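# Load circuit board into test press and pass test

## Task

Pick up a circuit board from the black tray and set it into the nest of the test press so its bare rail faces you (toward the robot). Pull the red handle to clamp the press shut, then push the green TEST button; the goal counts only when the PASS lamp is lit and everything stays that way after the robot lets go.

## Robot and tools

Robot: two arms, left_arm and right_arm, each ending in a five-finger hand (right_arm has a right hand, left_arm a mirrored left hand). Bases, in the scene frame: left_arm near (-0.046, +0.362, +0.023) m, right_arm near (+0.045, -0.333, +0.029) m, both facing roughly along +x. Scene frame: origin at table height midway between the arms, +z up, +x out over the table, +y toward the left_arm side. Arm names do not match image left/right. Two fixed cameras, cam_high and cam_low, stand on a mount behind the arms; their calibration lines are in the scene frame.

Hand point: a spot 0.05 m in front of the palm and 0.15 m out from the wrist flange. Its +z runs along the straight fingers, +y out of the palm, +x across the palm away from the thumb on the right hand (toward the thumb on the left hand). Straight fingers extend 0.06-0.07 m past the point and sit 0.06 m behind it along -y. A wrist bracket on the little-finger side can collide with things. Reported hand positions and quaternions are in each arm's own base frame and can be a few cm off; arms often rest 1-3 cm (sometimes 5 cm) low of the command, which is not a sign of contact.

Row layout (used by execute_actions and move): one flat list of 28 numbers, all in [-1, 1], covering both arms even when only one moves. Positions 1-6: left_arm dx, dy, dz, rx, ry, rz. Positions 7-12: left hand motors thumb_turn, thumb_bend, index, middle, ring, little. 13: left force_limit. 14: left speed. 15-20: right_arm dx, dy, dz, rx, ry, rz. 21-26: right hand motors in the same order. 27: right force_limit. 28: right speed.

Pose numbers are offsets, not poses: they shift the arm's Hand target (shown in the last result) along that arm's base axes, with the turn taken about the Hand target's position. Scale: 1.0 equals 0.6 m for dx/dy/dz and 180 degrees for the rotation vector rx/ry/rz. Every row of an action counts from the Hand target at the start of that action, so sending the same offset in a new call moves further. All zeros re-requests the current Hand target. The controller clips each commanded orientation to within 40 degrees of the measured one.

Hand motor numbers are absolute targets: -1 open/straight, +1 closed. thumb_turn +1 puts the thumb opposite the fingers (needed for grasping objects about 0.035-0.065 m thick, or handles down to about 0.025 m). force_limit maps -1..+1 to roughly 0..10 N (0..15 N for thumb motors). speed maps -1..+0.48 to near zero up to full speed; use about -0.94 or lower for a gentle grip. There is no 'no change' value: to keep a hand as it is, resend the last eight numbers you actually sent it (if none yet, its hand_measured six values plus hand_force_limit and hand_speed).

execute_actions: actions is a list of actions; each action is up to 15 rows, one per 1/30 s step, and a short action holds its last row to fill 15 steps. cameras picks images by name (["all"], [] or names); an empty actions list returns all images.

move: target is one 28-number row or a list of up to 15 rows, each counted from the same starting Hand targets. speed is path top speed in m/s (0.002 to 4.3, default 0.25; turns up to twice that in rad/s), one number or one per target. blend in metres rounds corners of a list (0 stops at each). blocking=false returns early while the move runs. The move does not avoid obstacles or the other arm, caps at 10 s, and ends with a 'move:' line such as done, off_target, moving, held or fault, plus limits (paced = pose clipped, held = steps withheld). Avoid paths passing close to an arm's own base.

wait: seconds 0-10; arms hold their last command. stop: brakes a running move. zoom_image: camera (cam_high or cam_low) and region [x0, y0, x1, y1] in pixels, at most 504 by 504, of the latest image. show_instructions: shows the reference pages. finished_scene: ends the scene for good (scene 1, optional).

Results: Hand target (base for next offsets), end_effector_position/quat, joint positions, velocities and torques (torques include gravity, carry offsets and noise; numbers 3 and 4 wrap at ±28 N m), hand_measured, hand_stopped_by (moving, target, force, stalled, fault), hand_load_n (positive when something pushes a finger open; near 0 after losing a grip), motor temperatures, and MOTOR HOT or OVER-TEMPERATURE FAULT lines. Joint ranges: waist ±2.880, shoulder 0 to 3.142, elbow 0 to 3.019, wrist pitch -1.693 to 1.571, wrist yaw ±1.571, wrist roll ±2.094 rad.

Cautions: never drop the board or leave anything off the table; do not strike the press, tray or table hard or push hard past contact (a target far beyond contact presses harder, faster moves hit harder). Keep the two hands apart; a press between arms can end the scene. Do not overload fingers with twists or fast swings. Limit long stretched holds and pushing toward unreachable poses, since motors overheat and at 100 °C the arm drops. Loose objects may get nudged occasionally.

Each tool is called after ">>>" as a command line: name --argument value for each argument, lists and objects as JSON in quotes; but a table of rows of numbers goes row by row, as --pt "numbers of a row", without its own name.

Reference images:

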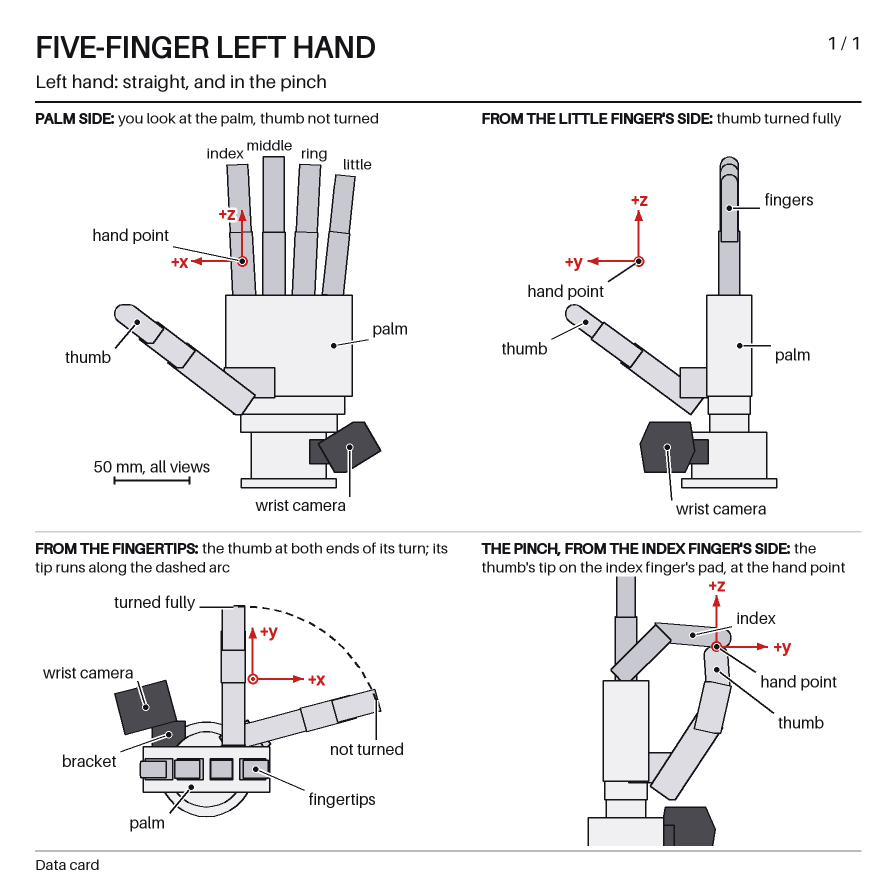

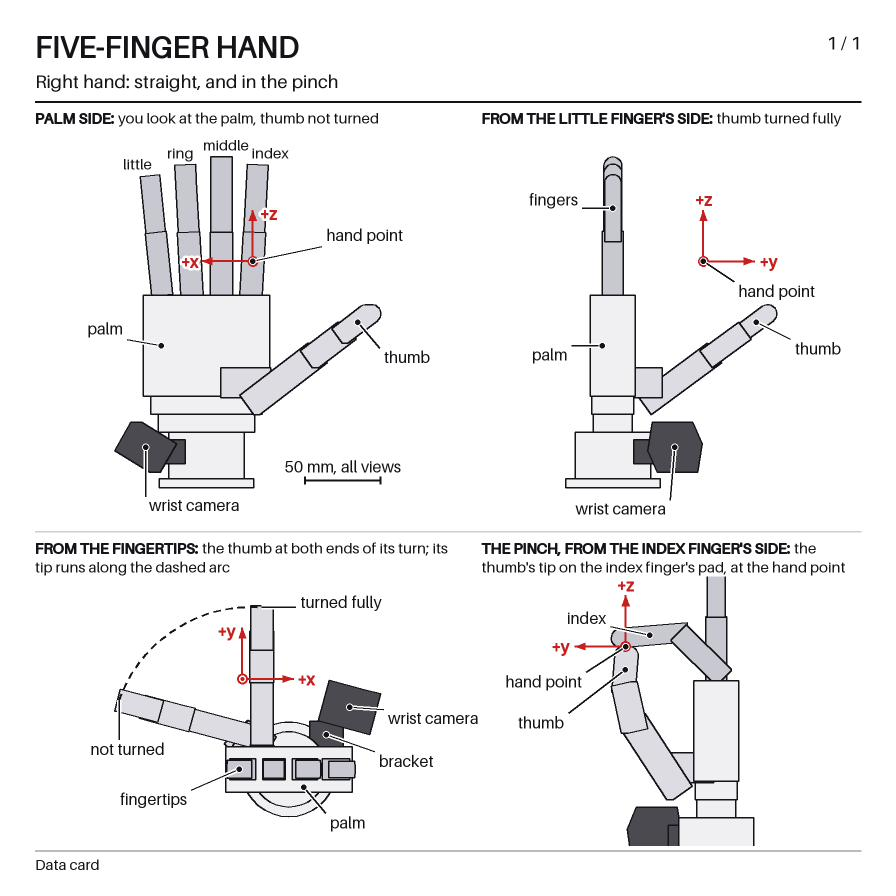

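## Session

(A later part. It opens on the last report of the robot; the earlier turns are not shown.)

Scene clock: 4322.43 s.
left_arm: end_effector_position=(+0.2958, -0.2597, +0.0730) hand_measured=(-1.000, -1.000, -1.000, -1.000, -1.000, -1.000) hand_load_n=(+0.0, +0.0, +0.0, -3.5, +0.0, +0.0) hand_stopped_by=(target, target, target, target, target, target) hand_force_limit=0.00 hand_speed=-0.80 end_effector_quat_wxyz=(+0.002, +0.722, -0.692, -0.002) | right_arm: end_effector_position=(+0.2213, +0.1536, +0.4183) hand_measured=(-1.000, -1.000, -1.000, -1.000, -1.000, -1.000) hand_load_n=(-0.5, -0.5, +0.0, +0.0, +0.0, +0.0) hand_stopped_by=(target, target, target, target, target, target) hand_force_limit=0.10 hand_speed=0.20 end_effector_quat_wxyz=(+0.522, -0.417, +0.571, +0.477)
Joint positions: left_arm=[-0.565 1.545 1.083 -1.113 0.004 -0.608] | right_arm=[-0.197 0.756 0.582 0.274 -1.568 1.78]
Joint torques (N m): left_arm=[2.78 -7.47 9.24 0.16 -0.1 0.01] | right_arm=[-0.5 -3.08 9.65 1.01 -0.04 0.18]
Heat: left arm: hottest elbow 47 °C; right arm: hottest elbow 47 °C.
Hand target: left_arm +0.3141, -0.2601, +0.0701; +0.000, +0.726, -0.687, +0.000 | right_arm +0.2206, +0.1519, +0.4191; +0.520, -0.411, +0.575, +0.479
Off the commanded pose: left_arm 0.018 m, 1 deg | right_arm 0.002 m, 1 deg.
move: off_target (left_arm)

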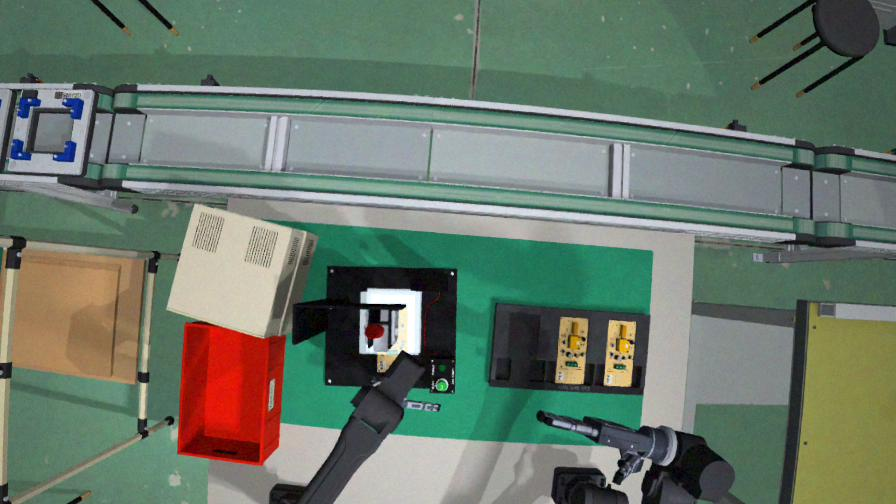

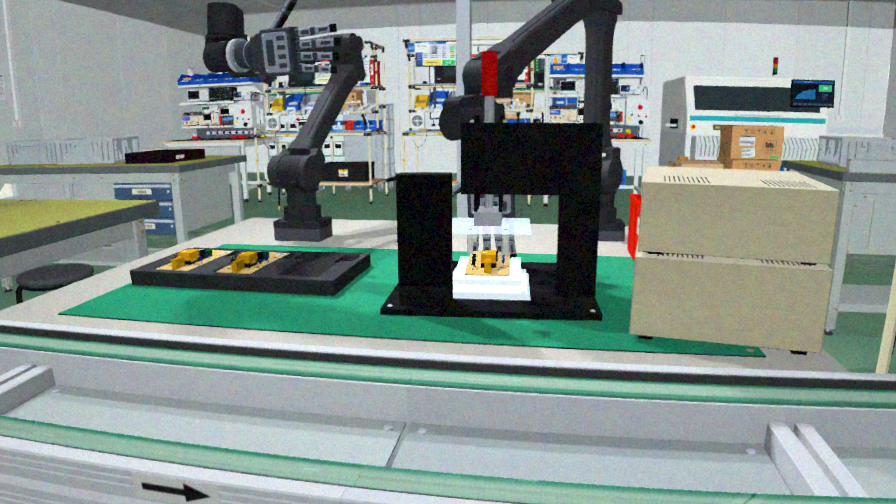

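>>> move --pt "0 0 0.0217 0 0 0 -1 -1 -1 -1 -1 -1 0 -0.8 0 0 0 0 0 0 -1 -1 -1 -1 -1 -1 0.1 0.2" --speed 0.05 --cameras '["all"]'

>>> zoom_image --camera "cam_low" --region '[450, 232, 540, 292]'

>>> zoom_image --camera "cam_high" --region '[360, 340, 420, 400]'

Scene clock: 4338.43 s.
left_arm: end_effector_position=(+0.2955, -0.2577, +0.0741) hand_measured=(-1.000, -1.000, -1.000, -1.000, -1.000, -1.000) hand_load_n=(+0.0, +0.0, +0.0, +0.0, +0.0, +0.0) hand_stopped_by=(target, target, target, target, target, target) hand_force_limit=0.00 hand_speed=-0.80 end_effector_quat_wxyz=(+0.004, +0.723, -0.691, -0.009) | right_arm: end_effector_position=(+0.2213, +0.1536, +0.4183) hand_measured=(-1.000, -1.000, -1.000, -1.000, -1.000, -1.000) hand_load_n=(+0.0, +0.0, +0.0, +0.0, +0.0, +0.0) hand_stopped_by=(target, target, target, target, target, target) hand_force_limit=0.10 hand_speed=0.20 end_effector_quat_wxyz=(+0.522, -0.417, +0.571, +0.477)
Joint positions: left_arm=[-0.561 1.55 1.092 -1.132 0.004 -0.608] | right_arm=[-0.197 0.756 0.582 0.274 -1.568 1.78]
Joint torques (N m): left_arm=[2.55 -9.05 10.15 -0.43 -0.11 0] | right_arm=[-0.5 -3.08 9.66 0.99 -0.04 0.18]
Heat: left arm: hottest elbow 47 °C; right arm: hottest elbow 47 °C.
Hand target: left_arm +0.3141, -0.2600, +0.0831; +0.000, +0.726, -0.687, +0.000 | right_arm +0.2206, +0.1519, +0.4191; +0.520, -0.411, +0.575, +0.479
Off the commanded pose: left_arm 0.021 m, 1 deg | right_arm 0.002 m, 1 deg.
move: off_target (left_arm)

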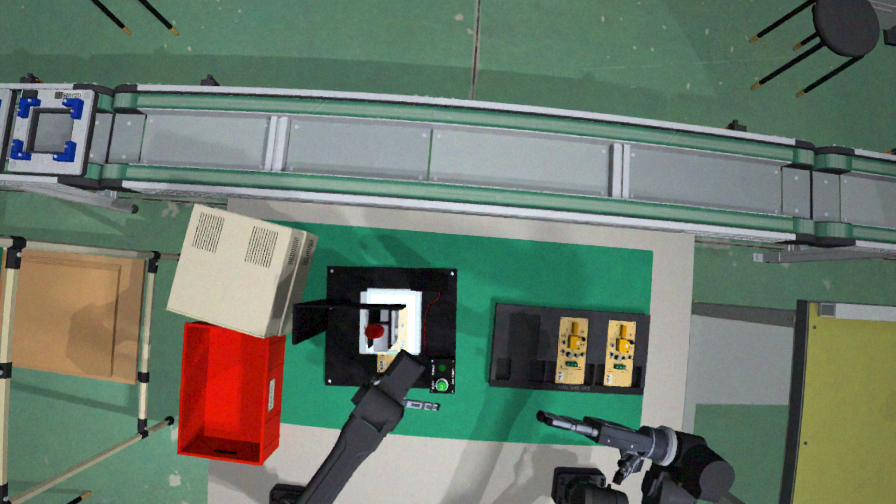

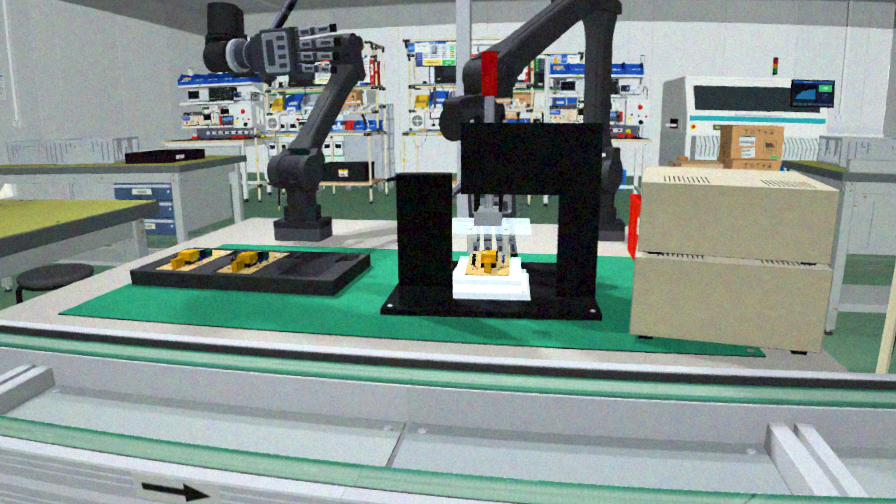

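Scaled by 5.600.

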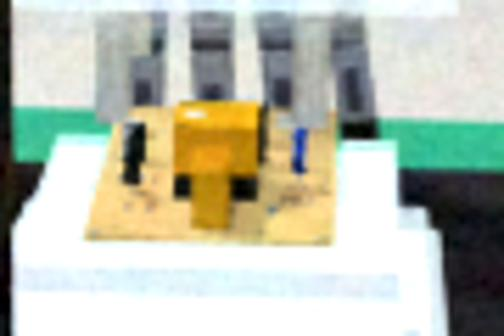

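Scaled by 8.400.

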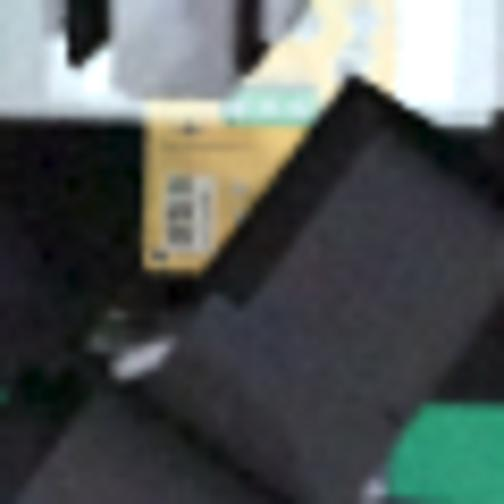

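>>> move --pt "0 0 0.0133 0 0 0 -1 -1 -1 -1 -1 -1 0 -0.8 0 0 0 0 0 0 -1 -1 -1 -1 -1 -1 0.1 0.2" --pt "0.0267 0 0.0133 0 0 0 -1 -1 -1 -1 -1 -1 0 -0.8 0 0 0 0 0 0 -1 -1 -1 -1 -1 -1 0.1 0.2" --speed 0.05 --cameras '["all"]'

>>> zoom_image --camera "cam_low" --region '[450, 232, 540, 292]'

>>> zoom_image --camera "cam_high" --region '[360, 340, 420, 400]'

Scene clock: 4347.47 s.
left_arm: end_effector_position=(+0.3100, -0.2561, +0.0792) hand_measured=(-1.000, -1.000, -1.000, -1.000, -1.000, -1.000) hand_load_n=(+0.0, +0.0, +0.0, +0.0, +0.0, +0.0) hand_stopped_by=(target, target, target, target, target, target) hand_force_limit=0.00 hand_speed=-0.80 end_effector_quat_wxyz=(+0.004, +0.725, -0.688, -0.014) | right_arm: end_effector_position=(+0.2213, +0.1536, +0.4183) hand_measured=(-1.000, -1.000, -1.000, -1.000, -1.000, -1.000) hand_load_n=(+0.0, +0.0, +0.0, +0.0, +0.0, +0.0) hand_stopped_by=(target, target, target, target, target, target) hand_force_limit=0.10 hand_speed=0.20 end_effector_quat_wxyz=(+0.522, -0.417, +0.571, +0.477)
Joint positions: left_arm=[-0.541 1.578 1.139 -1.161 0.002 -0.593] | right_arm=[-0.197 0.756 0.582 0.274 -1.568 1.78]
Joint torques (N m): left_arm=[2.37 -9.47 10.47 -0.21 -0.03 0.04] | right_arm=[-0.44 -3.02 9.66 0.98 -0.04 0.19]
Heat: left arm: hottest elbow 49 °C; right arm: hottest elbow 47 °C.
Hand target: left_arm +0.3302, -0.2599, +0.0910; +0.000, +0.727, -0.687, +0.000 | right_arm +0.2206, +0.1519, +0.4191; +0.520, -0.411, +0.575, +0.479
Off the commanded pose: left_arm 0.024 m, 2 deg | right_arm 0.002 m, 1 deg.
move: off_target (left_arm)

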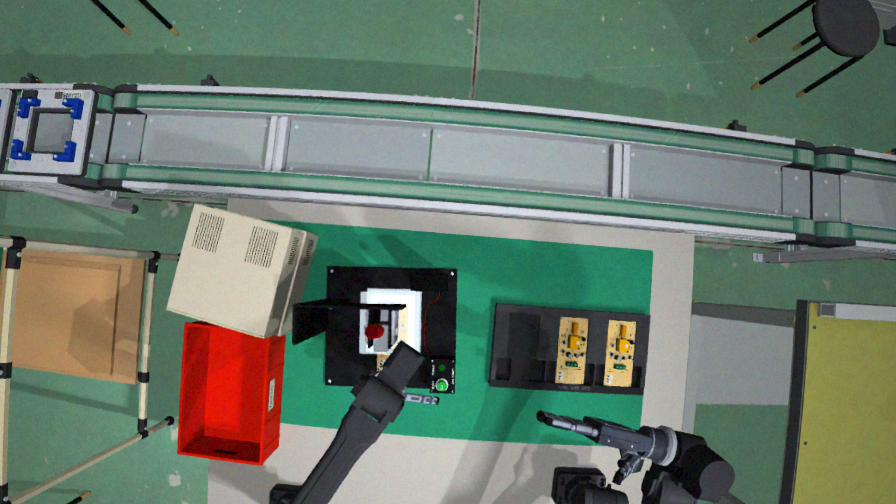

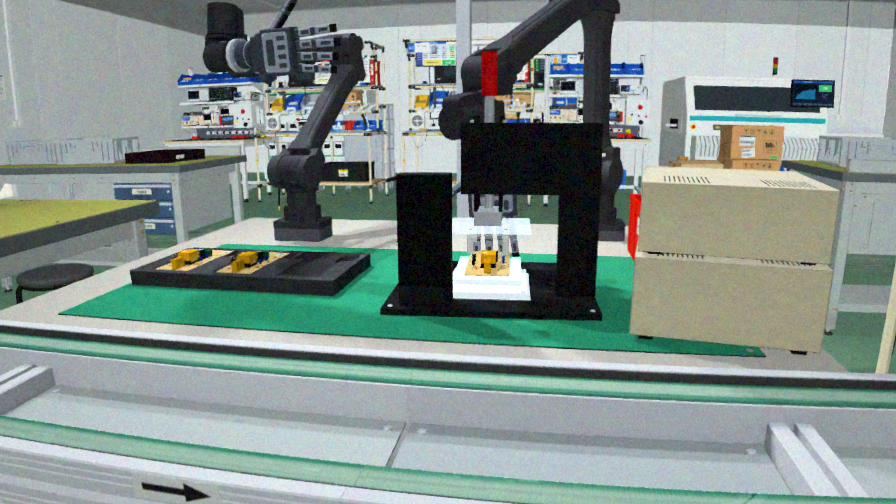

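Scaled by 5.600.

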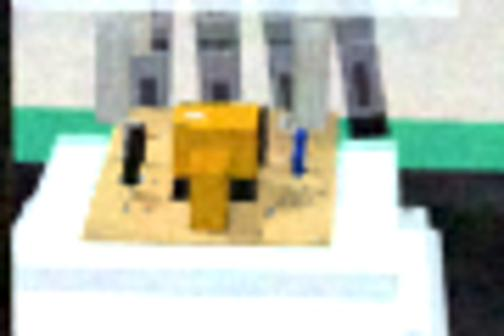

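Scaled by 8.400.

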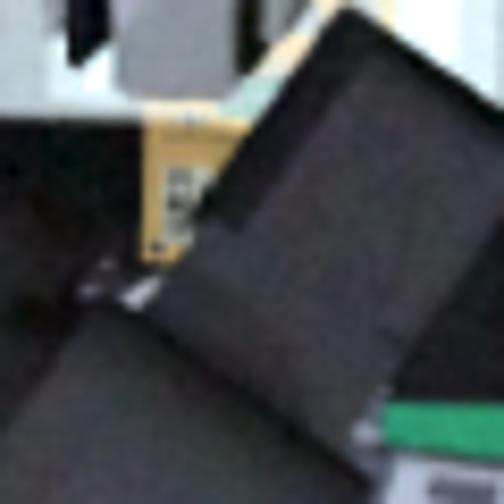

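>>> move --pt "0.0267 0 0 0 0 0 -1 -1 -1 -1 -1 -1 0 -0.8 0 0 0 0 0 0 -1 -1 -1 -1 -1 -1 0.1 0.2" --speed 0.05 --cameras '["all"]'

>>> zoom_image --camera "cam_low" --region '[450, 232, 540, 292]'

>>> zoom_image --camera "cam_high" --region '[360, 340, 420, 400]'

Scene clock: 4357.10 s.
left_arm: end_effector_position=(+0.3212, -0.2586, +0.0794) hand_measured=(-1.000, -1.000, -1.000, -1.000, -1.000, -1.000) hand_load_n=(+0.0, -0.5, +0.0, +0.0, -0.5, -0.5) hand_stopped_by=(target, target, target, target, target, target) hand_force_limit=0.00 hand_speed=-0.80 end_effector_quat_wxyz=(+0.005, +0.722, -0.692, -0.016) | right_arm: end_effector_position=(+0.2213, +0.1536, +0.4183) hand_measured=(-1.000, -1.000, -1.000, -1.000, -1.000, -1.000) hand_load_n=(+0.0, +0.0, +0.0, +0.0, +0.0, -0.5) hand_stopped_by=(target, target, target, target, target, target) hand_force_limit=0.10 hand_speed=0.20 end_effector_quat_wxyz=(+0.522, -0.417, +0.571, +0.477)
Joint positions: left_arm=[-0.533 1.609 1.176 -1.172 0.002 -0.576] | right_arm=[-0.197 0.756 0.582 0.274 -1.568 1.78]
Joint torques (N m): left_arm=[2.84 -9.76 10.91 -0.16 -0.06 0.08] | right_arm=[-0.5 -3.14 9.63 0.99 -0.03 0.18]
Heat: left arm: hottest elbow 48 °C; right arm: hottest elbow 47 °C.
Hand target: left_arm +0.3461, -0.2600, +0.0911; +0.000, +0.726, -0.687, +0.000 | right_arm +0.2206, +0.1519, +0.4191; +0.520, -0.411, +0.575, +0.479
Off the commanded pose: left_arm 0.028 m, 2 deg | right_arm 0.002 m, 1 deg.
move: off_target (left_arm)

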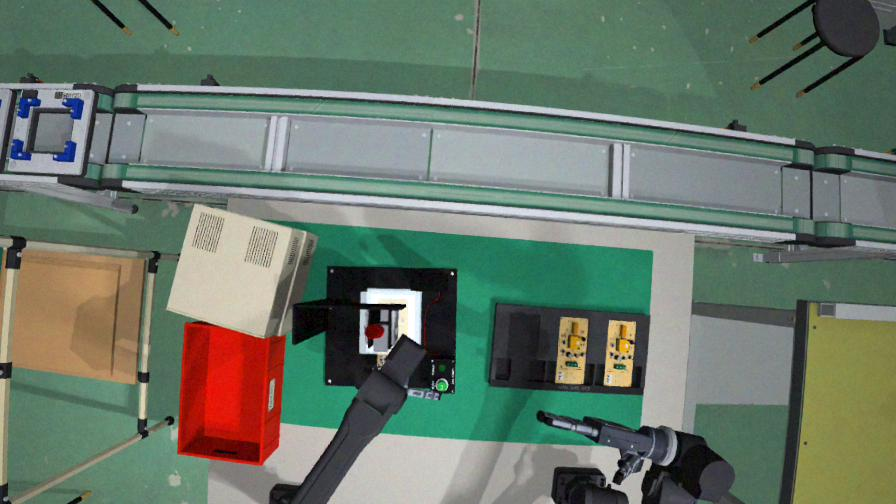

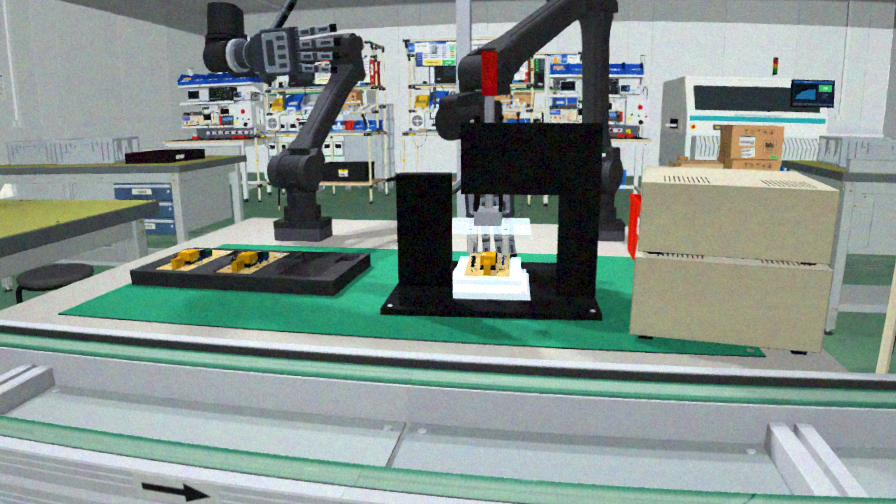

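Scaled by 5.600.

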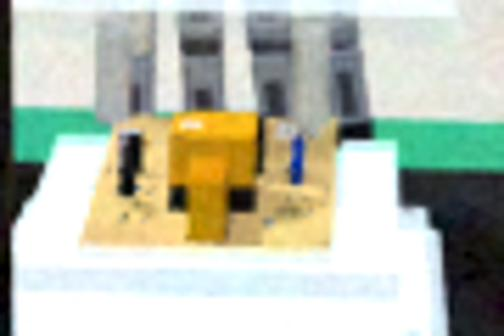

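Scaled by 8.400.

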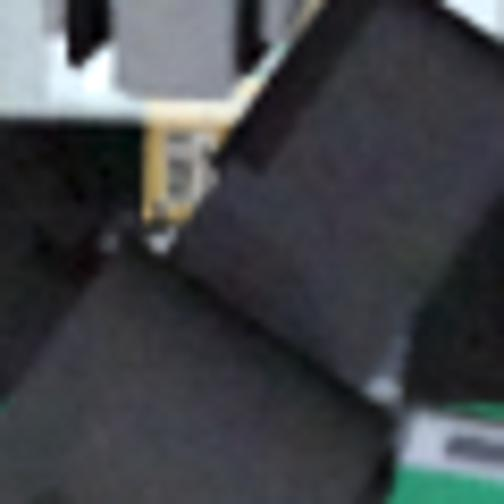

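>>> zoom_image --camera "cam_low" --region '[455, 245, 525, 285]'

>>> zoom_image --camera "cam_low" --region '[460, 264, 484, 288]'

>>> zoom_image --camera "cam_low" --region '[498, 264, 522, 288]'

Scaled by 7.200.

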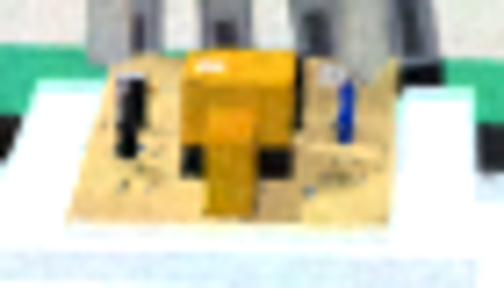

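Scaled by 21.000.

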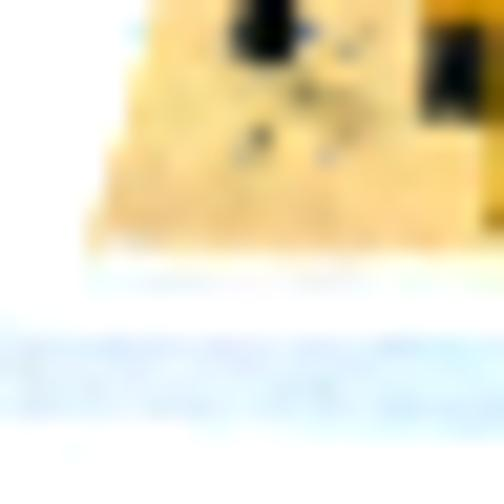

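Scaled by 21.000.

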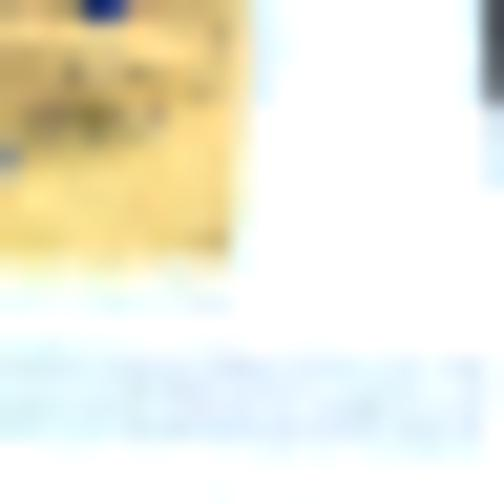

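>>> move --pt "0.0167 0 0 0 0 0 -1 -1 -1 -1 -1 -1 0 -0.8 0 0 0 0 0 0 -1 -1 -1 -1 -1 -1 0.1 0.2" --speed 0.05 --cameras '["all"]'

>>> zoom_image --camera "cam_low" --region '[455, 245, 525, 285]'

>>> zoom_image --camera "cam_high" --region '[360, 340, 420, 400]'

Scene clock: 4402.97 s.
left_arm: end_effector_position=(+0.3220, -0.2590, +0.0786) hand_measured=(-1.000, -1.000, -1.000, -1.000, -1.000, -1.000) hand_load_n=(+0.0, +0.0, +0.0, +0.0, -2.5, -0.5) hand_stopped_by=(target, target, target, target, target, target) hand_force_limit=0.00 hand_speed=-0.80 end_effector_quat_wxyz=(+0.007, +0.720, -0.694, -0.026) | right_arm: end_effector_position=(+0.2213, +0.1536, +0.4183) hand_measured=(-1.000, -1.000, -1.000, -1.000, -1.000, -1.000) hand_load_n=(+0.0, +0.0, +0.0, +0.0, +0.0, +0.5) hand_stopped_by=(target, target, target, target, target, target) hand_force_limit=0.10 hand_speed=0.20 end_effector_quat_wxyz=(+0.522, -0.417, +0.571, +0.477)
Joint positions: left_arm=[-0.533 1.626 1.193 -1.19 0.003 -0.57] | right_arm=[-0.197 0.756 0.582 0.274 -1.568 1.78]
Joint torques (N m): left_arm=[3.72 -9.93 11.45 0.25 -0.11 0.1] | right_arm=[-0.5 -3.08 9.69 0.98 -0.05 0.19]
Motor temperatures (°C): left_arm=[31 31 52 31 28 29] | right_arm=[32 31 47 27 31 29]
Heat: left arm: hottest elbow 52 °C; right arm: hottest elbow 47 °C.
Hand target: left_arm +0.3560, -0.2600, +0.0910; +0.000, +0.726, -0.687, +0.000 | right_arm +0.2206, +0.1519, +0.4191; +0.520, -0.411, +0.575, +0.479
Off the commanded pose: left_arm 0.036 m, 3 deg | right_arm 0.002 m, 1 deg.
move: off_target (left_arm)

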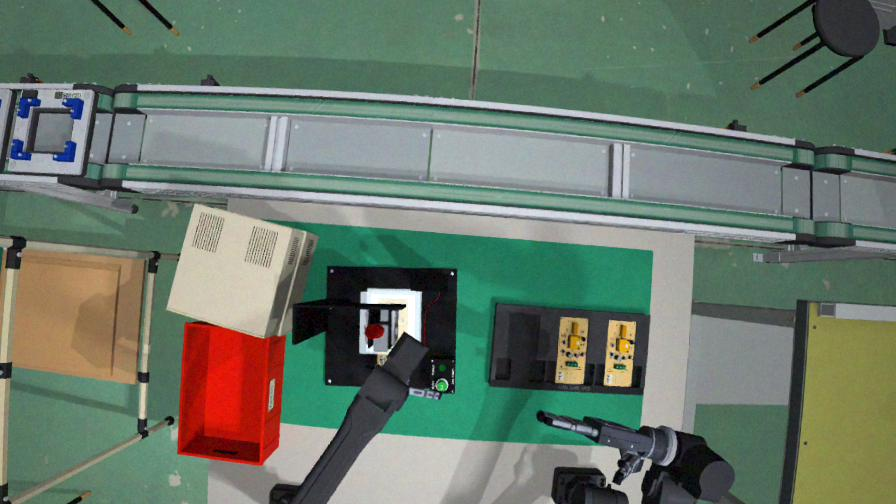

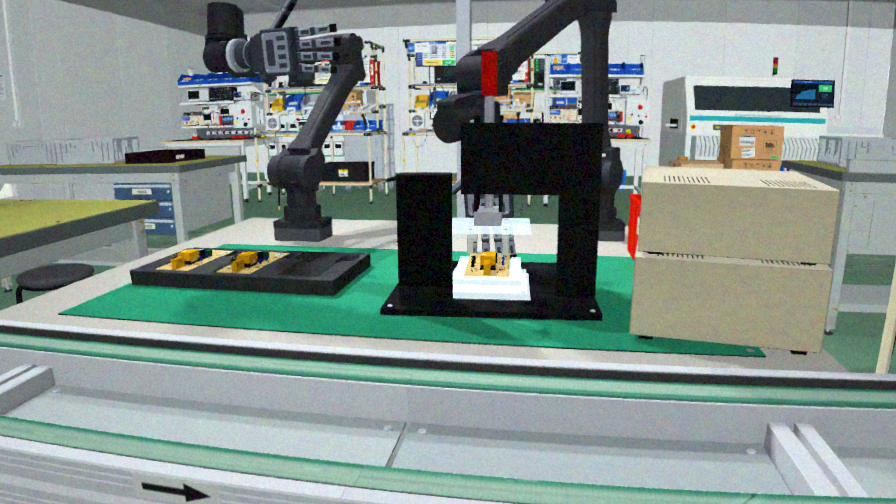

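Scaled by 7.200.

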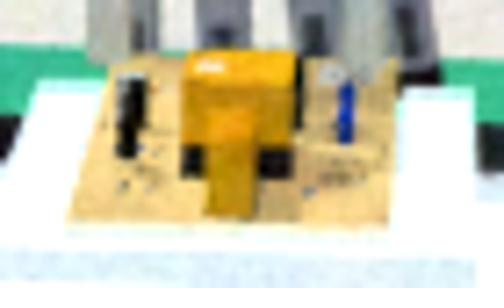

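Scaled by 8.400.

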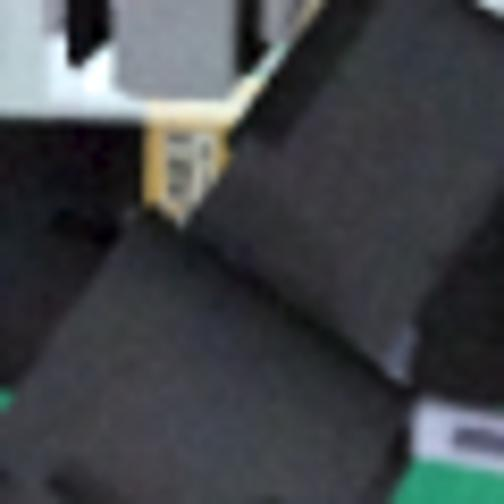

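>>> move --pt "-0.2 0 0 0 0 0 -1 -1 -1 -1 -1 -1 0 -0.8 0 0 0 0 0 0 -1 -1 -1 -1 -1 -1 0.1 0.2" --pt "-0.2 0.05 0.25 0 0 0 -1 -1 -1 -1 -1 -1 0 -0.8 0 0 0 0 0 0 -1 -1 -1 -1 -1 -1 0.1 0.2" --pt "-0.1656 0.4333 0.3483 0 0 0 -1 -1 -1 -1 -1 -1 0 -0.8 0 0 0 0 0 0 -1 -1 -1 -1 -1 -1 0.1 0.2" --speed '[0.12,0.22,0.25]' --blend '[0.015,0.04,0]' --cameras '["all"]'

>>> zoom_image --camera "cam_high" --region '[350, 280, 450, 380]'

>>> zoom_image --camera "cam_low" --region '[450, 215, 540, 305]'

Scene clock: 4420.50 s.
left_arm: end_effector_position=(+0.2468, -0.0048, +0.2807) hand_measured=(-1.000, -1.000, -1.000, -1.000, -1.000, -1.000) hand_load_n=(+0.0, +0.0, +0.0, +0.0, +0.0, +0.0) hand_stopped_by=(target, target, target, target, target, target) hand_force_limit=0.00 hand_speed=-0.80 end_effector_quat_wxyz=(-0.007, +0.725, -0.689, +0.008) | right_arm: end_effector_position=(+0.2213, +0.1536, +0.4183) hand_measured=(-1.000, -1.000, -1.000, -1.000, -1.000, -1.000) hand_load_n=(+0.0, +0.0, +0.0, +0.0, +0.0, +0.0) hand_stopped_by=(target, target, target, target, target, target) hand_force_limit=0.10 hand_speed=0.20 end_effector_quat_wxyz=(+0.522, -0.417, +0.571, +0.477)
Joint positions: left_arm=[0.098 1.131 1.257 -1.675 0.003 0.047] | right_arm=[-0.197 0.756 0.582 0.274 -1.568 1.78]
Joint torques (N m): left_arm=[2.37 -5.07 11.85 -0.27 0.16 0.03] | right_arm=[-0.56 -3.14 9.66 0.99 -0.04 0.18]
Heat: left arm: hottest elbow 52 °C; right arm: hottest elbow 47 °C.
Hand target: left_arm +0.2567, +0.0001, +0.3000; +0.000, +0.727, -0.687, +0.000 | right_arm +0.2206, +0.1519, +0.4191; +0.520, -0.411, +0.575, +0.479
Off the commanded pose: left_arm 0.022 m, 1 deg | right_arm 0.002 m, 1 deg.
joint sent to its limit (left arm) — joint 4 (wrist pitch), lower limit. The joint targets are off in orientation, not in position.
move: off_target (left_arm)

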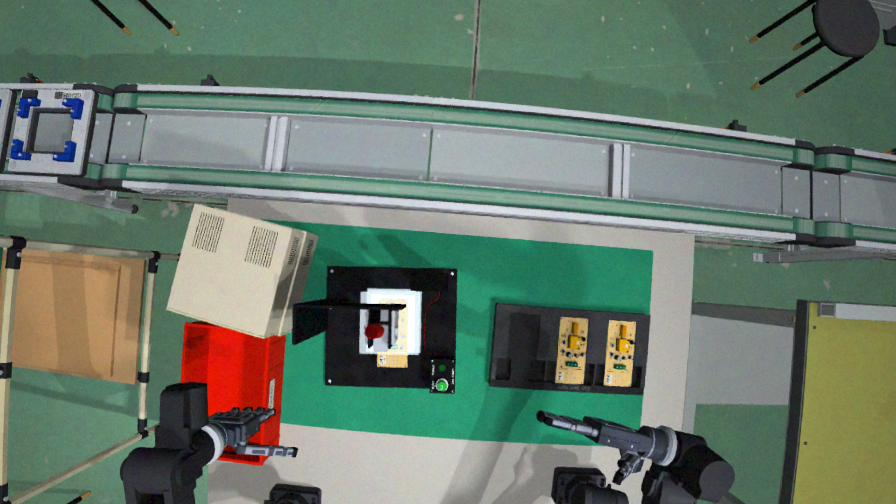

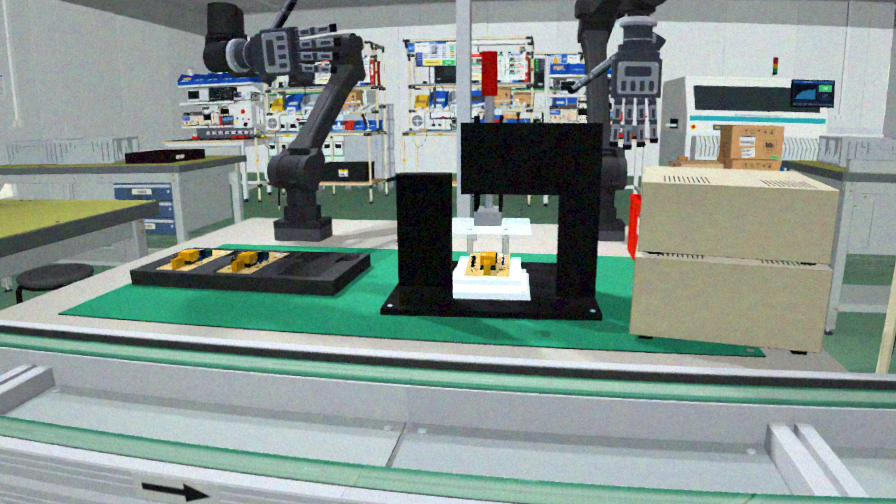

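Scaled by 5.040.

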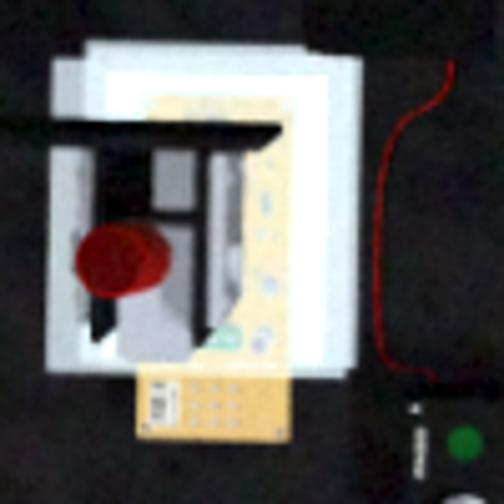

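Scaled by 5.600.

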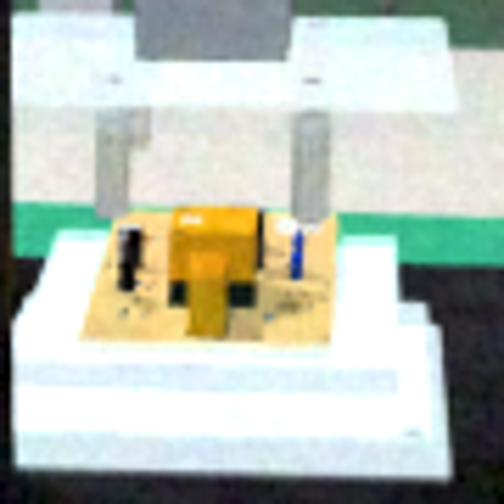

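>>> move --pt "0 0 0 0 0 0 -1 -1 -1 -1 -1 -1 0 -0.8 0 0.25 0.033 -0.0009 0.0008 0.0911 -1 -1 -1 -1 -1 -1 0.1 0.2" --pt "0 0 0 0 0 0 -1 -1 -1 -1 -1 -1 0 -0.8 0.2523 0.3468 -0.0152 -0.0009 0.0008 0.0911 -1 -1 -1 -1 -1 -1 0.1 0.2" --pt "0 0 0 0 0 0 -1 -1 -1 -1 -1 -1 0 -0.8 0.2873 0.4468 -0.0285 -0.0009 0.0008 0.0911 -1 -1 -1 -1 -1 -1 0.1 0.2" --pt "0 0 0 0 0 0 -1 -1 -1 -1 -1 -1 0 -0.8 0.2873 0.6468 -0.0335 -0.0009 0.0008 0.0911 -1 -1 -1 -1 -1 -1 0.1 0.2" --speed '[0.25,0.25,0.15,0.12]' --blend '[0.04,0.02,0.005,0]' --cameras '["all"]'

Scene clock: 4450.37 s.
left_arm: end_effector_position=(+0.2467, -0.0048, +0.2807) hand_measured=(-1.000, -1.000, -1.000, -1.000, -1.000, -1.000) hand_load_n=(+0.0, +0.0, +0.0, +0.0, +0.0, +0.0) hand_stopped_by=(target, target, target, target, target, target) hand_force_limit=0.00 hand_speed=-0.80 end_effector_quat_wxyz=(-0.007, +0.725, -0.689, +0.008) | right_arm: end_effector_position=(+0.3848, +0.5316, +0.3869) hand_measured=(-1.000, -1.000, -1.000, -1.000, -1.000, -1.000) hand_load_n=(+0.0, +0.0, +0.0, +0.0, +0.0, +0.0) hand_stopped_by=(target, target, target, target, target, target) hand_force_limit=0.10 hand_speed=0.20 end_effector_quat_wxyz=(-0.439, +0.487, -0.519, -0.549)
Joint positions: left_arm=[0.098 1.131 1.257 -1.675 0.003 0.048] | right_arm=[0.645 1.709 1.322 0.364 -1.005 1.694]
Joint torques (N m): left_arm=[2.26 -5.3 11.84 -0.24 0.16 0.02] | right_arm=[0.62 -16.91 13.87 1.35 0.03 0.09]
Heat: left arm: hottest elbow 51 °C; right arm: hottest elbow 48 °C.
Hand target: left_arm +0.2567, +0.0001, +0.3000; +0.000, +0.726, -0.687, +0.000 | right_arm +0.3930, +0.5400, +0.3989; -0.445, +0.489, -0.512, -0.548
Off the commanded pose: left_arm 0.022 m, 1 deg | right_arm 0.017 m, 1 deg.
joint sent to its limit (left arm) — joint 4 (wrist pitch), lower limit. The joint targets are off in orientation, not in position.
move: off_target (left_arm, right_arm)

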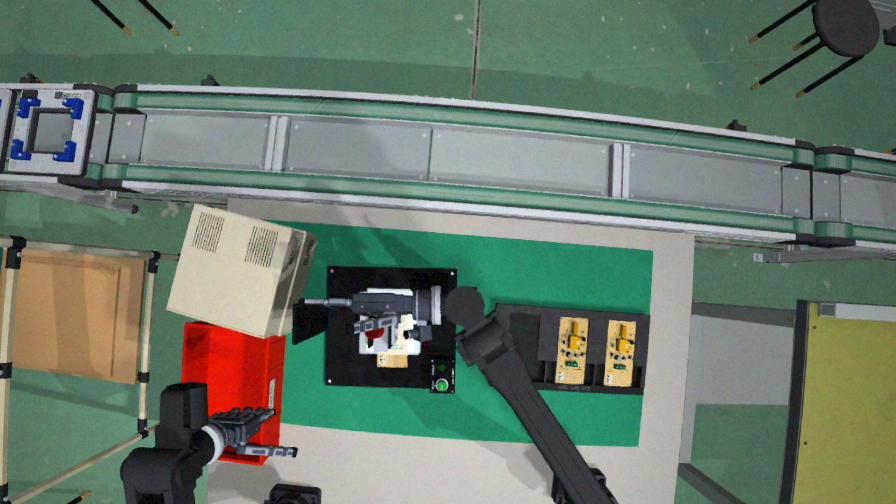

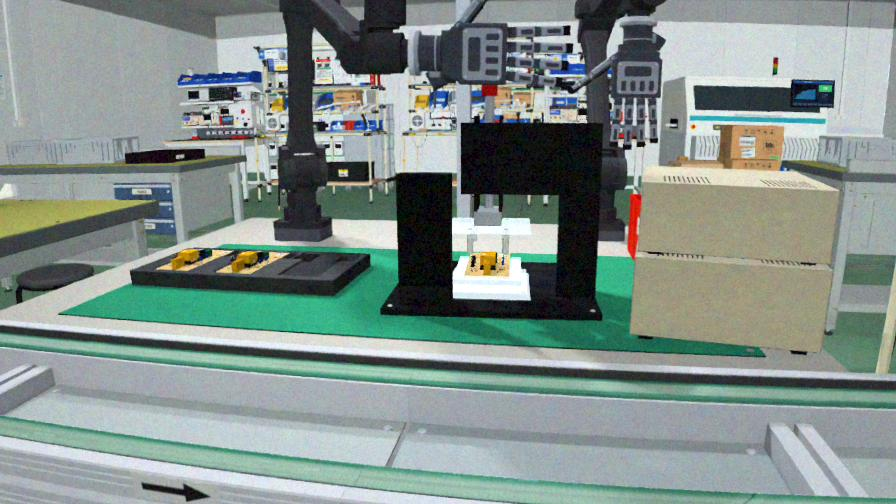

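>>> move --pt "0 0 0 0 0 0 -1 -1 -1 -1 -1 -1 0 -0.8 -0.1133 0 -0.0365 0.0087 -0.1107 0 -1 -1 -1 -1 -1 -1 0.1 0.2" --pt "0 0 0 0 0 0 -1 -1 -1 -1 -1 -1 0 -0.8 -0.2137 0 -0.1232 0.0174 -0.2213 0 -1 -1 -1 -1 -1 -1 0.1 0.2" --pt "0 0 0 0 0 0 -1 -1 -1 -1 -1 -1 0 -0.8 -0.23 0 -0.165 0.0239 -0.3044 0 -1 -1 -1 -1 -1 -1 0.1 0.2" --speed '[0.1,0.1,0.08]' --blend '[0.015,0.015,0]' --cameras '["all"]'

>>> zoom_image --camera "cam_low" --region '[440, 195, 540, 295]'

>>> zoom_image --camera "cam_low" --region '[430, 20, 600, 140]'

Scene clock: 4475.40 s.
left_arm: end_effector_position=(+0.2467, -0.0048, +0.2807) hand_measured=(-1.000, -1.000, -1.000, -1.000, -1.000, -1.000) hand_load_n=(+0.0, +0.0, +0.0, +0.0, +0.0, +0.0) hand_stopped_by=(target, target, target, target, target, target) hand_force_limit=0.00 hand_speed=-0.80 end_effector_quat_wxyz=(-0.007, +0.725, -0.689, +0.008) | right_arm: end_effector_position=(+0.2688, +0.5359, +0.3091) hand_measured=(-1.000, -1.000, -1.000, -1.000, -1.000, -1.000) hand_load_n=(-0.5, +0.0, +0.0, +0.0, +0.0, +0.0) hand_stopped_by=(target, target, target, target, target, target) hand_force_limit=0.10 hand_speed=0.20 end_effector_quat_wxyz=(+0.652, -0.664, +0.241, +0.277)
Joint positions: left_arm=[0.098 1.131 1.257 -1.675 0.003 0.048] | right_arm=[0.79 1.533 1.042 0.496 -0.833 0.754]
Joint torques (N m): left_arm=[2.32 -5.3 11.89 -0.25 0.17 0.03] | right_arm=[2.49 -14.86 8.2 2.52 -0.12 -0.07]
Heat: left arm: hottest elbow 51 °C; right arm: hottest elbow 50 °C.
Hand target: left_arm +0.2567, +0.0001, +0.3000; +0.000, +0.726, -0.687, +0.000 | right_arm +0.2550, +0.5400, +0.3000; +0.648, -0.670, +0.230, +0.280
Off the commanded pose: left_arm 0.022 m, 1 deg | right_arm 0.017 m, 2 deg.
joint sent to its limit (left arm) — joint 4 (wrist pitch), lower limit. The joint targets are off in orientation, not in position.
move: off_target (left_arm, right_arm)

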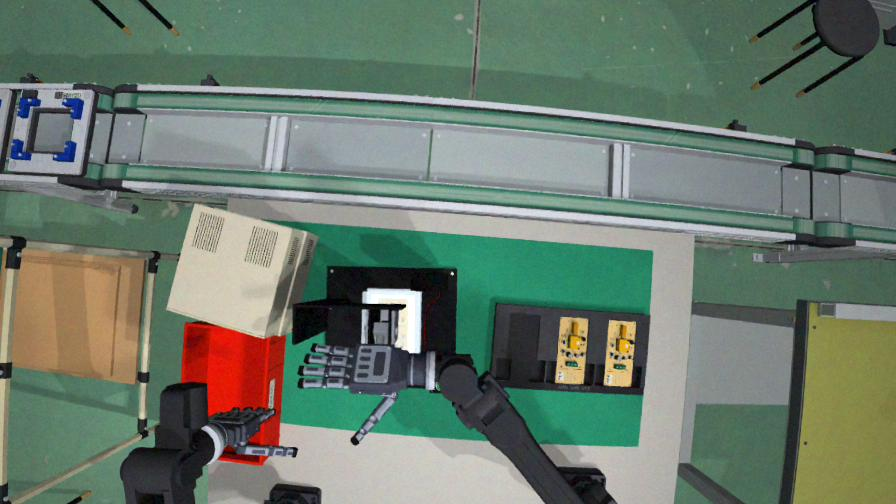

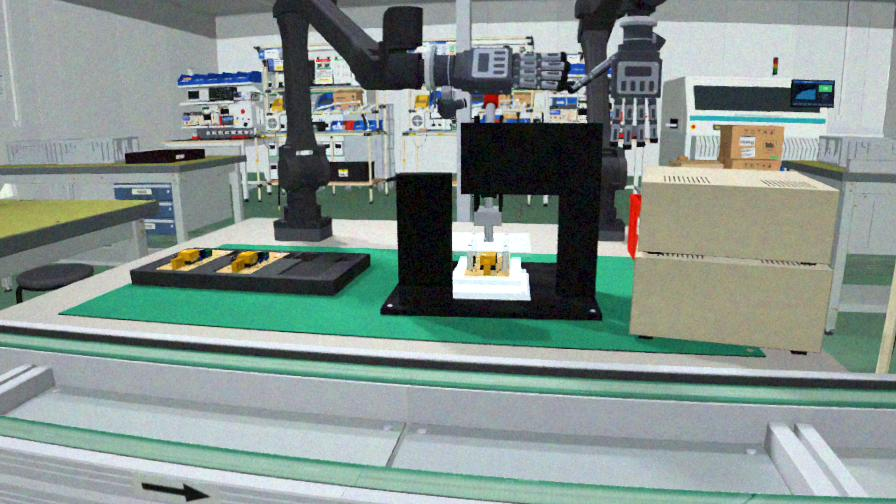

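Scaled by 5.040.

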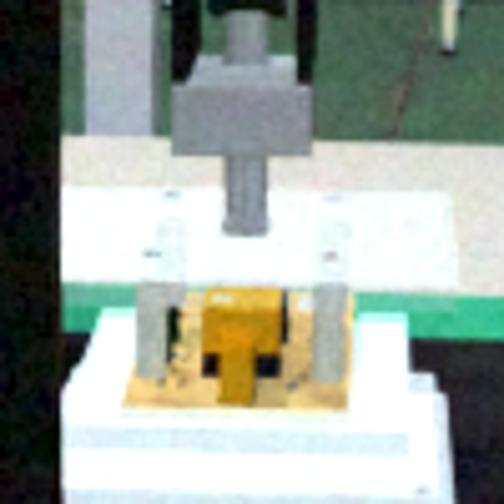

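Scaled by 2.965.

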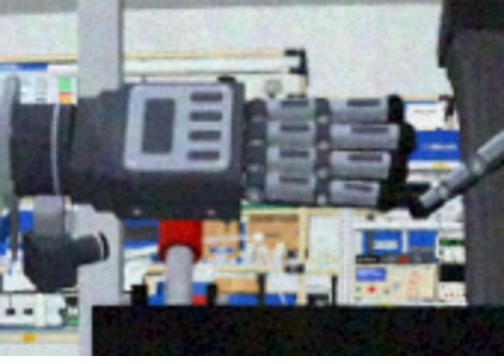

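>>> move --pt "0 0 0 0 0 0 -1 -1 -1 -1 -1 -1 0 -0.8 -0.0083 0 -0.0667 0.0054 -0.0692 0 -1 -1 -1 -1 -1 -1 0.1 0.2" --pt "0 0 0 0 0 0 -1 -1 -1 -1 -1 -1 0 -0.8 -0.0167 0 -0.125 0.0119 -0.1522 0 -1 -1 -1 -1 -1 -1 0.1 0.2" --speed '[0.08,0.08]' --blend '[0.01,0]' --cameras '["all"]'

>>> zoom_image --camera "cam_low" --region '[440, 195, 540, 295]'

>>> zoom_image --camera "cam_low" --region '[430, 20, 600, 140]'

Scene clock: 4492.33 s.
left_arm: end_effector_position=(+0.2467, -0.0048, +0.2807) hand_measured=(-1.000, -1.000, -1.000, -1.000, -1.000, -1.000) hand_load_n=(+0.0, +0.0, +0.0, +0.0, +0.0, +0.0) hand_stopped_by=(target, target, target, target, target, target) hand_force_limit=0.00 hand_speed=-0.80 end_effector_quat_wxyz=(-0.007, +0.725, -0.689, +0.008) | right_arm: end_effector_position=(+0.2522, +0.5373, +0.2506) hand_measured=(-1.000, -1.000, -1.000, -1.000, -1.000, -1.000) hand_load_n=(-0.5, +0.0, -0.5, +0.0, +0.0, +0.0) hand_stopped_by=(target, target, target, target, target, target) hand_force_limit=0.10 hand_speed=0.20 end_effector_quat_wxyz=(+0.708, -0.695, +0.065, +0.111)
Joint positions: left_arm=[0.098 1.131 1.257 -1.675 0.003 0.048] | right_arm=[0.841 1.533 0.925 0.645 -0.791 0.275]
Joint torques (N m): left_arm=[2.26 -5.25 11.82 -0.31 0.16 0.03] | right_arm=[1.49 -11.69 7.42 2.5 -0.06 -0.08]
Heat: left arm: hottest elbow 51 °C; right arm: hottest elbow 48 °C.
Hand target: left_arm +0.2567, +0.0001, +0.3000; +0.000, +0.726, -0.687, +0.000 | right_arm +0.2451, +0.5399, +0.2247; +0.697, -0.705, +0.065, +0.118
Off the commanded pose: left_arm 0.022 m, 1 deg | right_arm 0.027 m, 2 deg.
joint sent to its limit (left arm) — joint 4 (wrist pitch), lower limit. The joint targets are off in orientation, not in position.
move: off_target (left_arm, right_arm)

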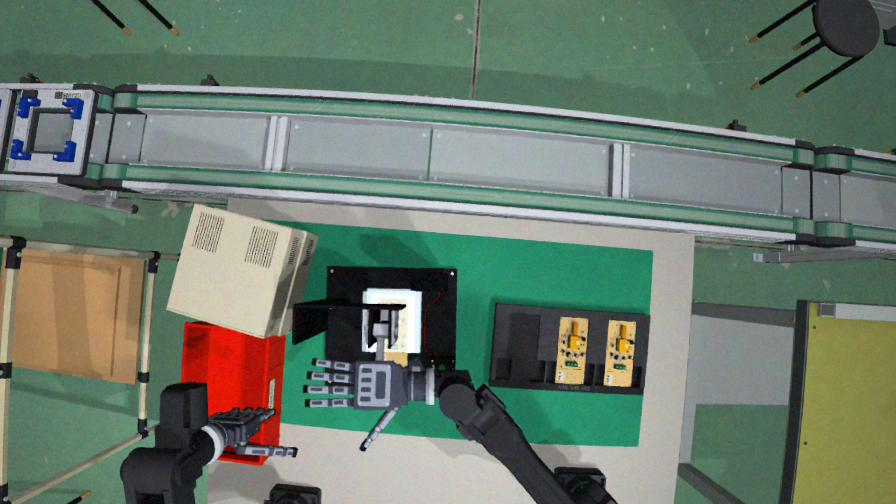

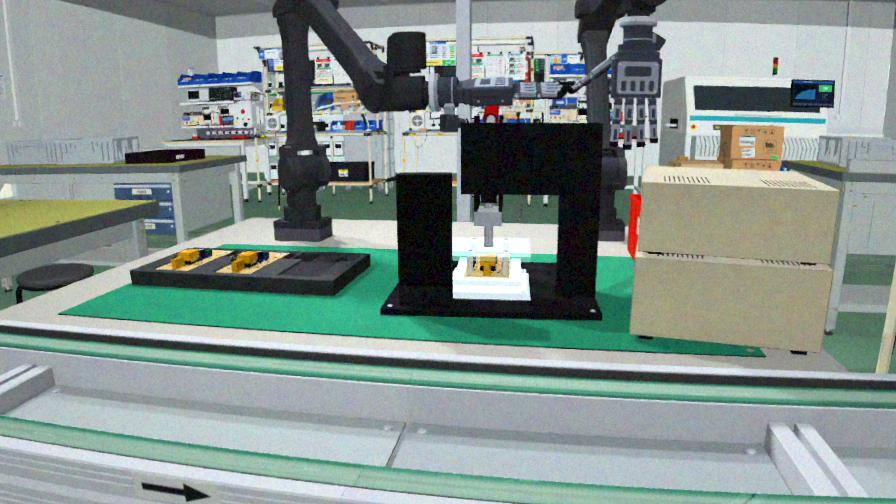

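Scaled by 5.040.

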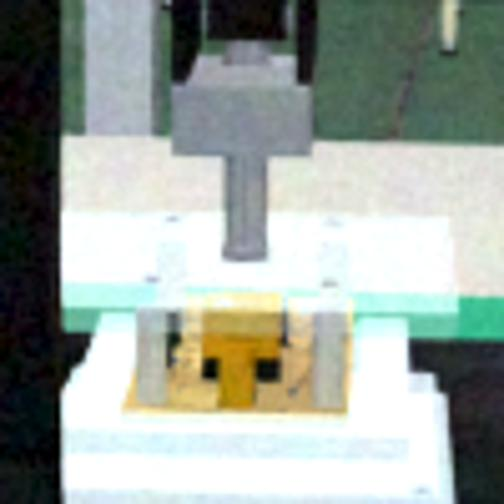

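Scaled by 2.965.

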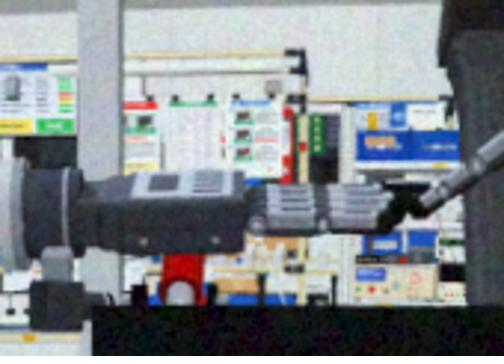

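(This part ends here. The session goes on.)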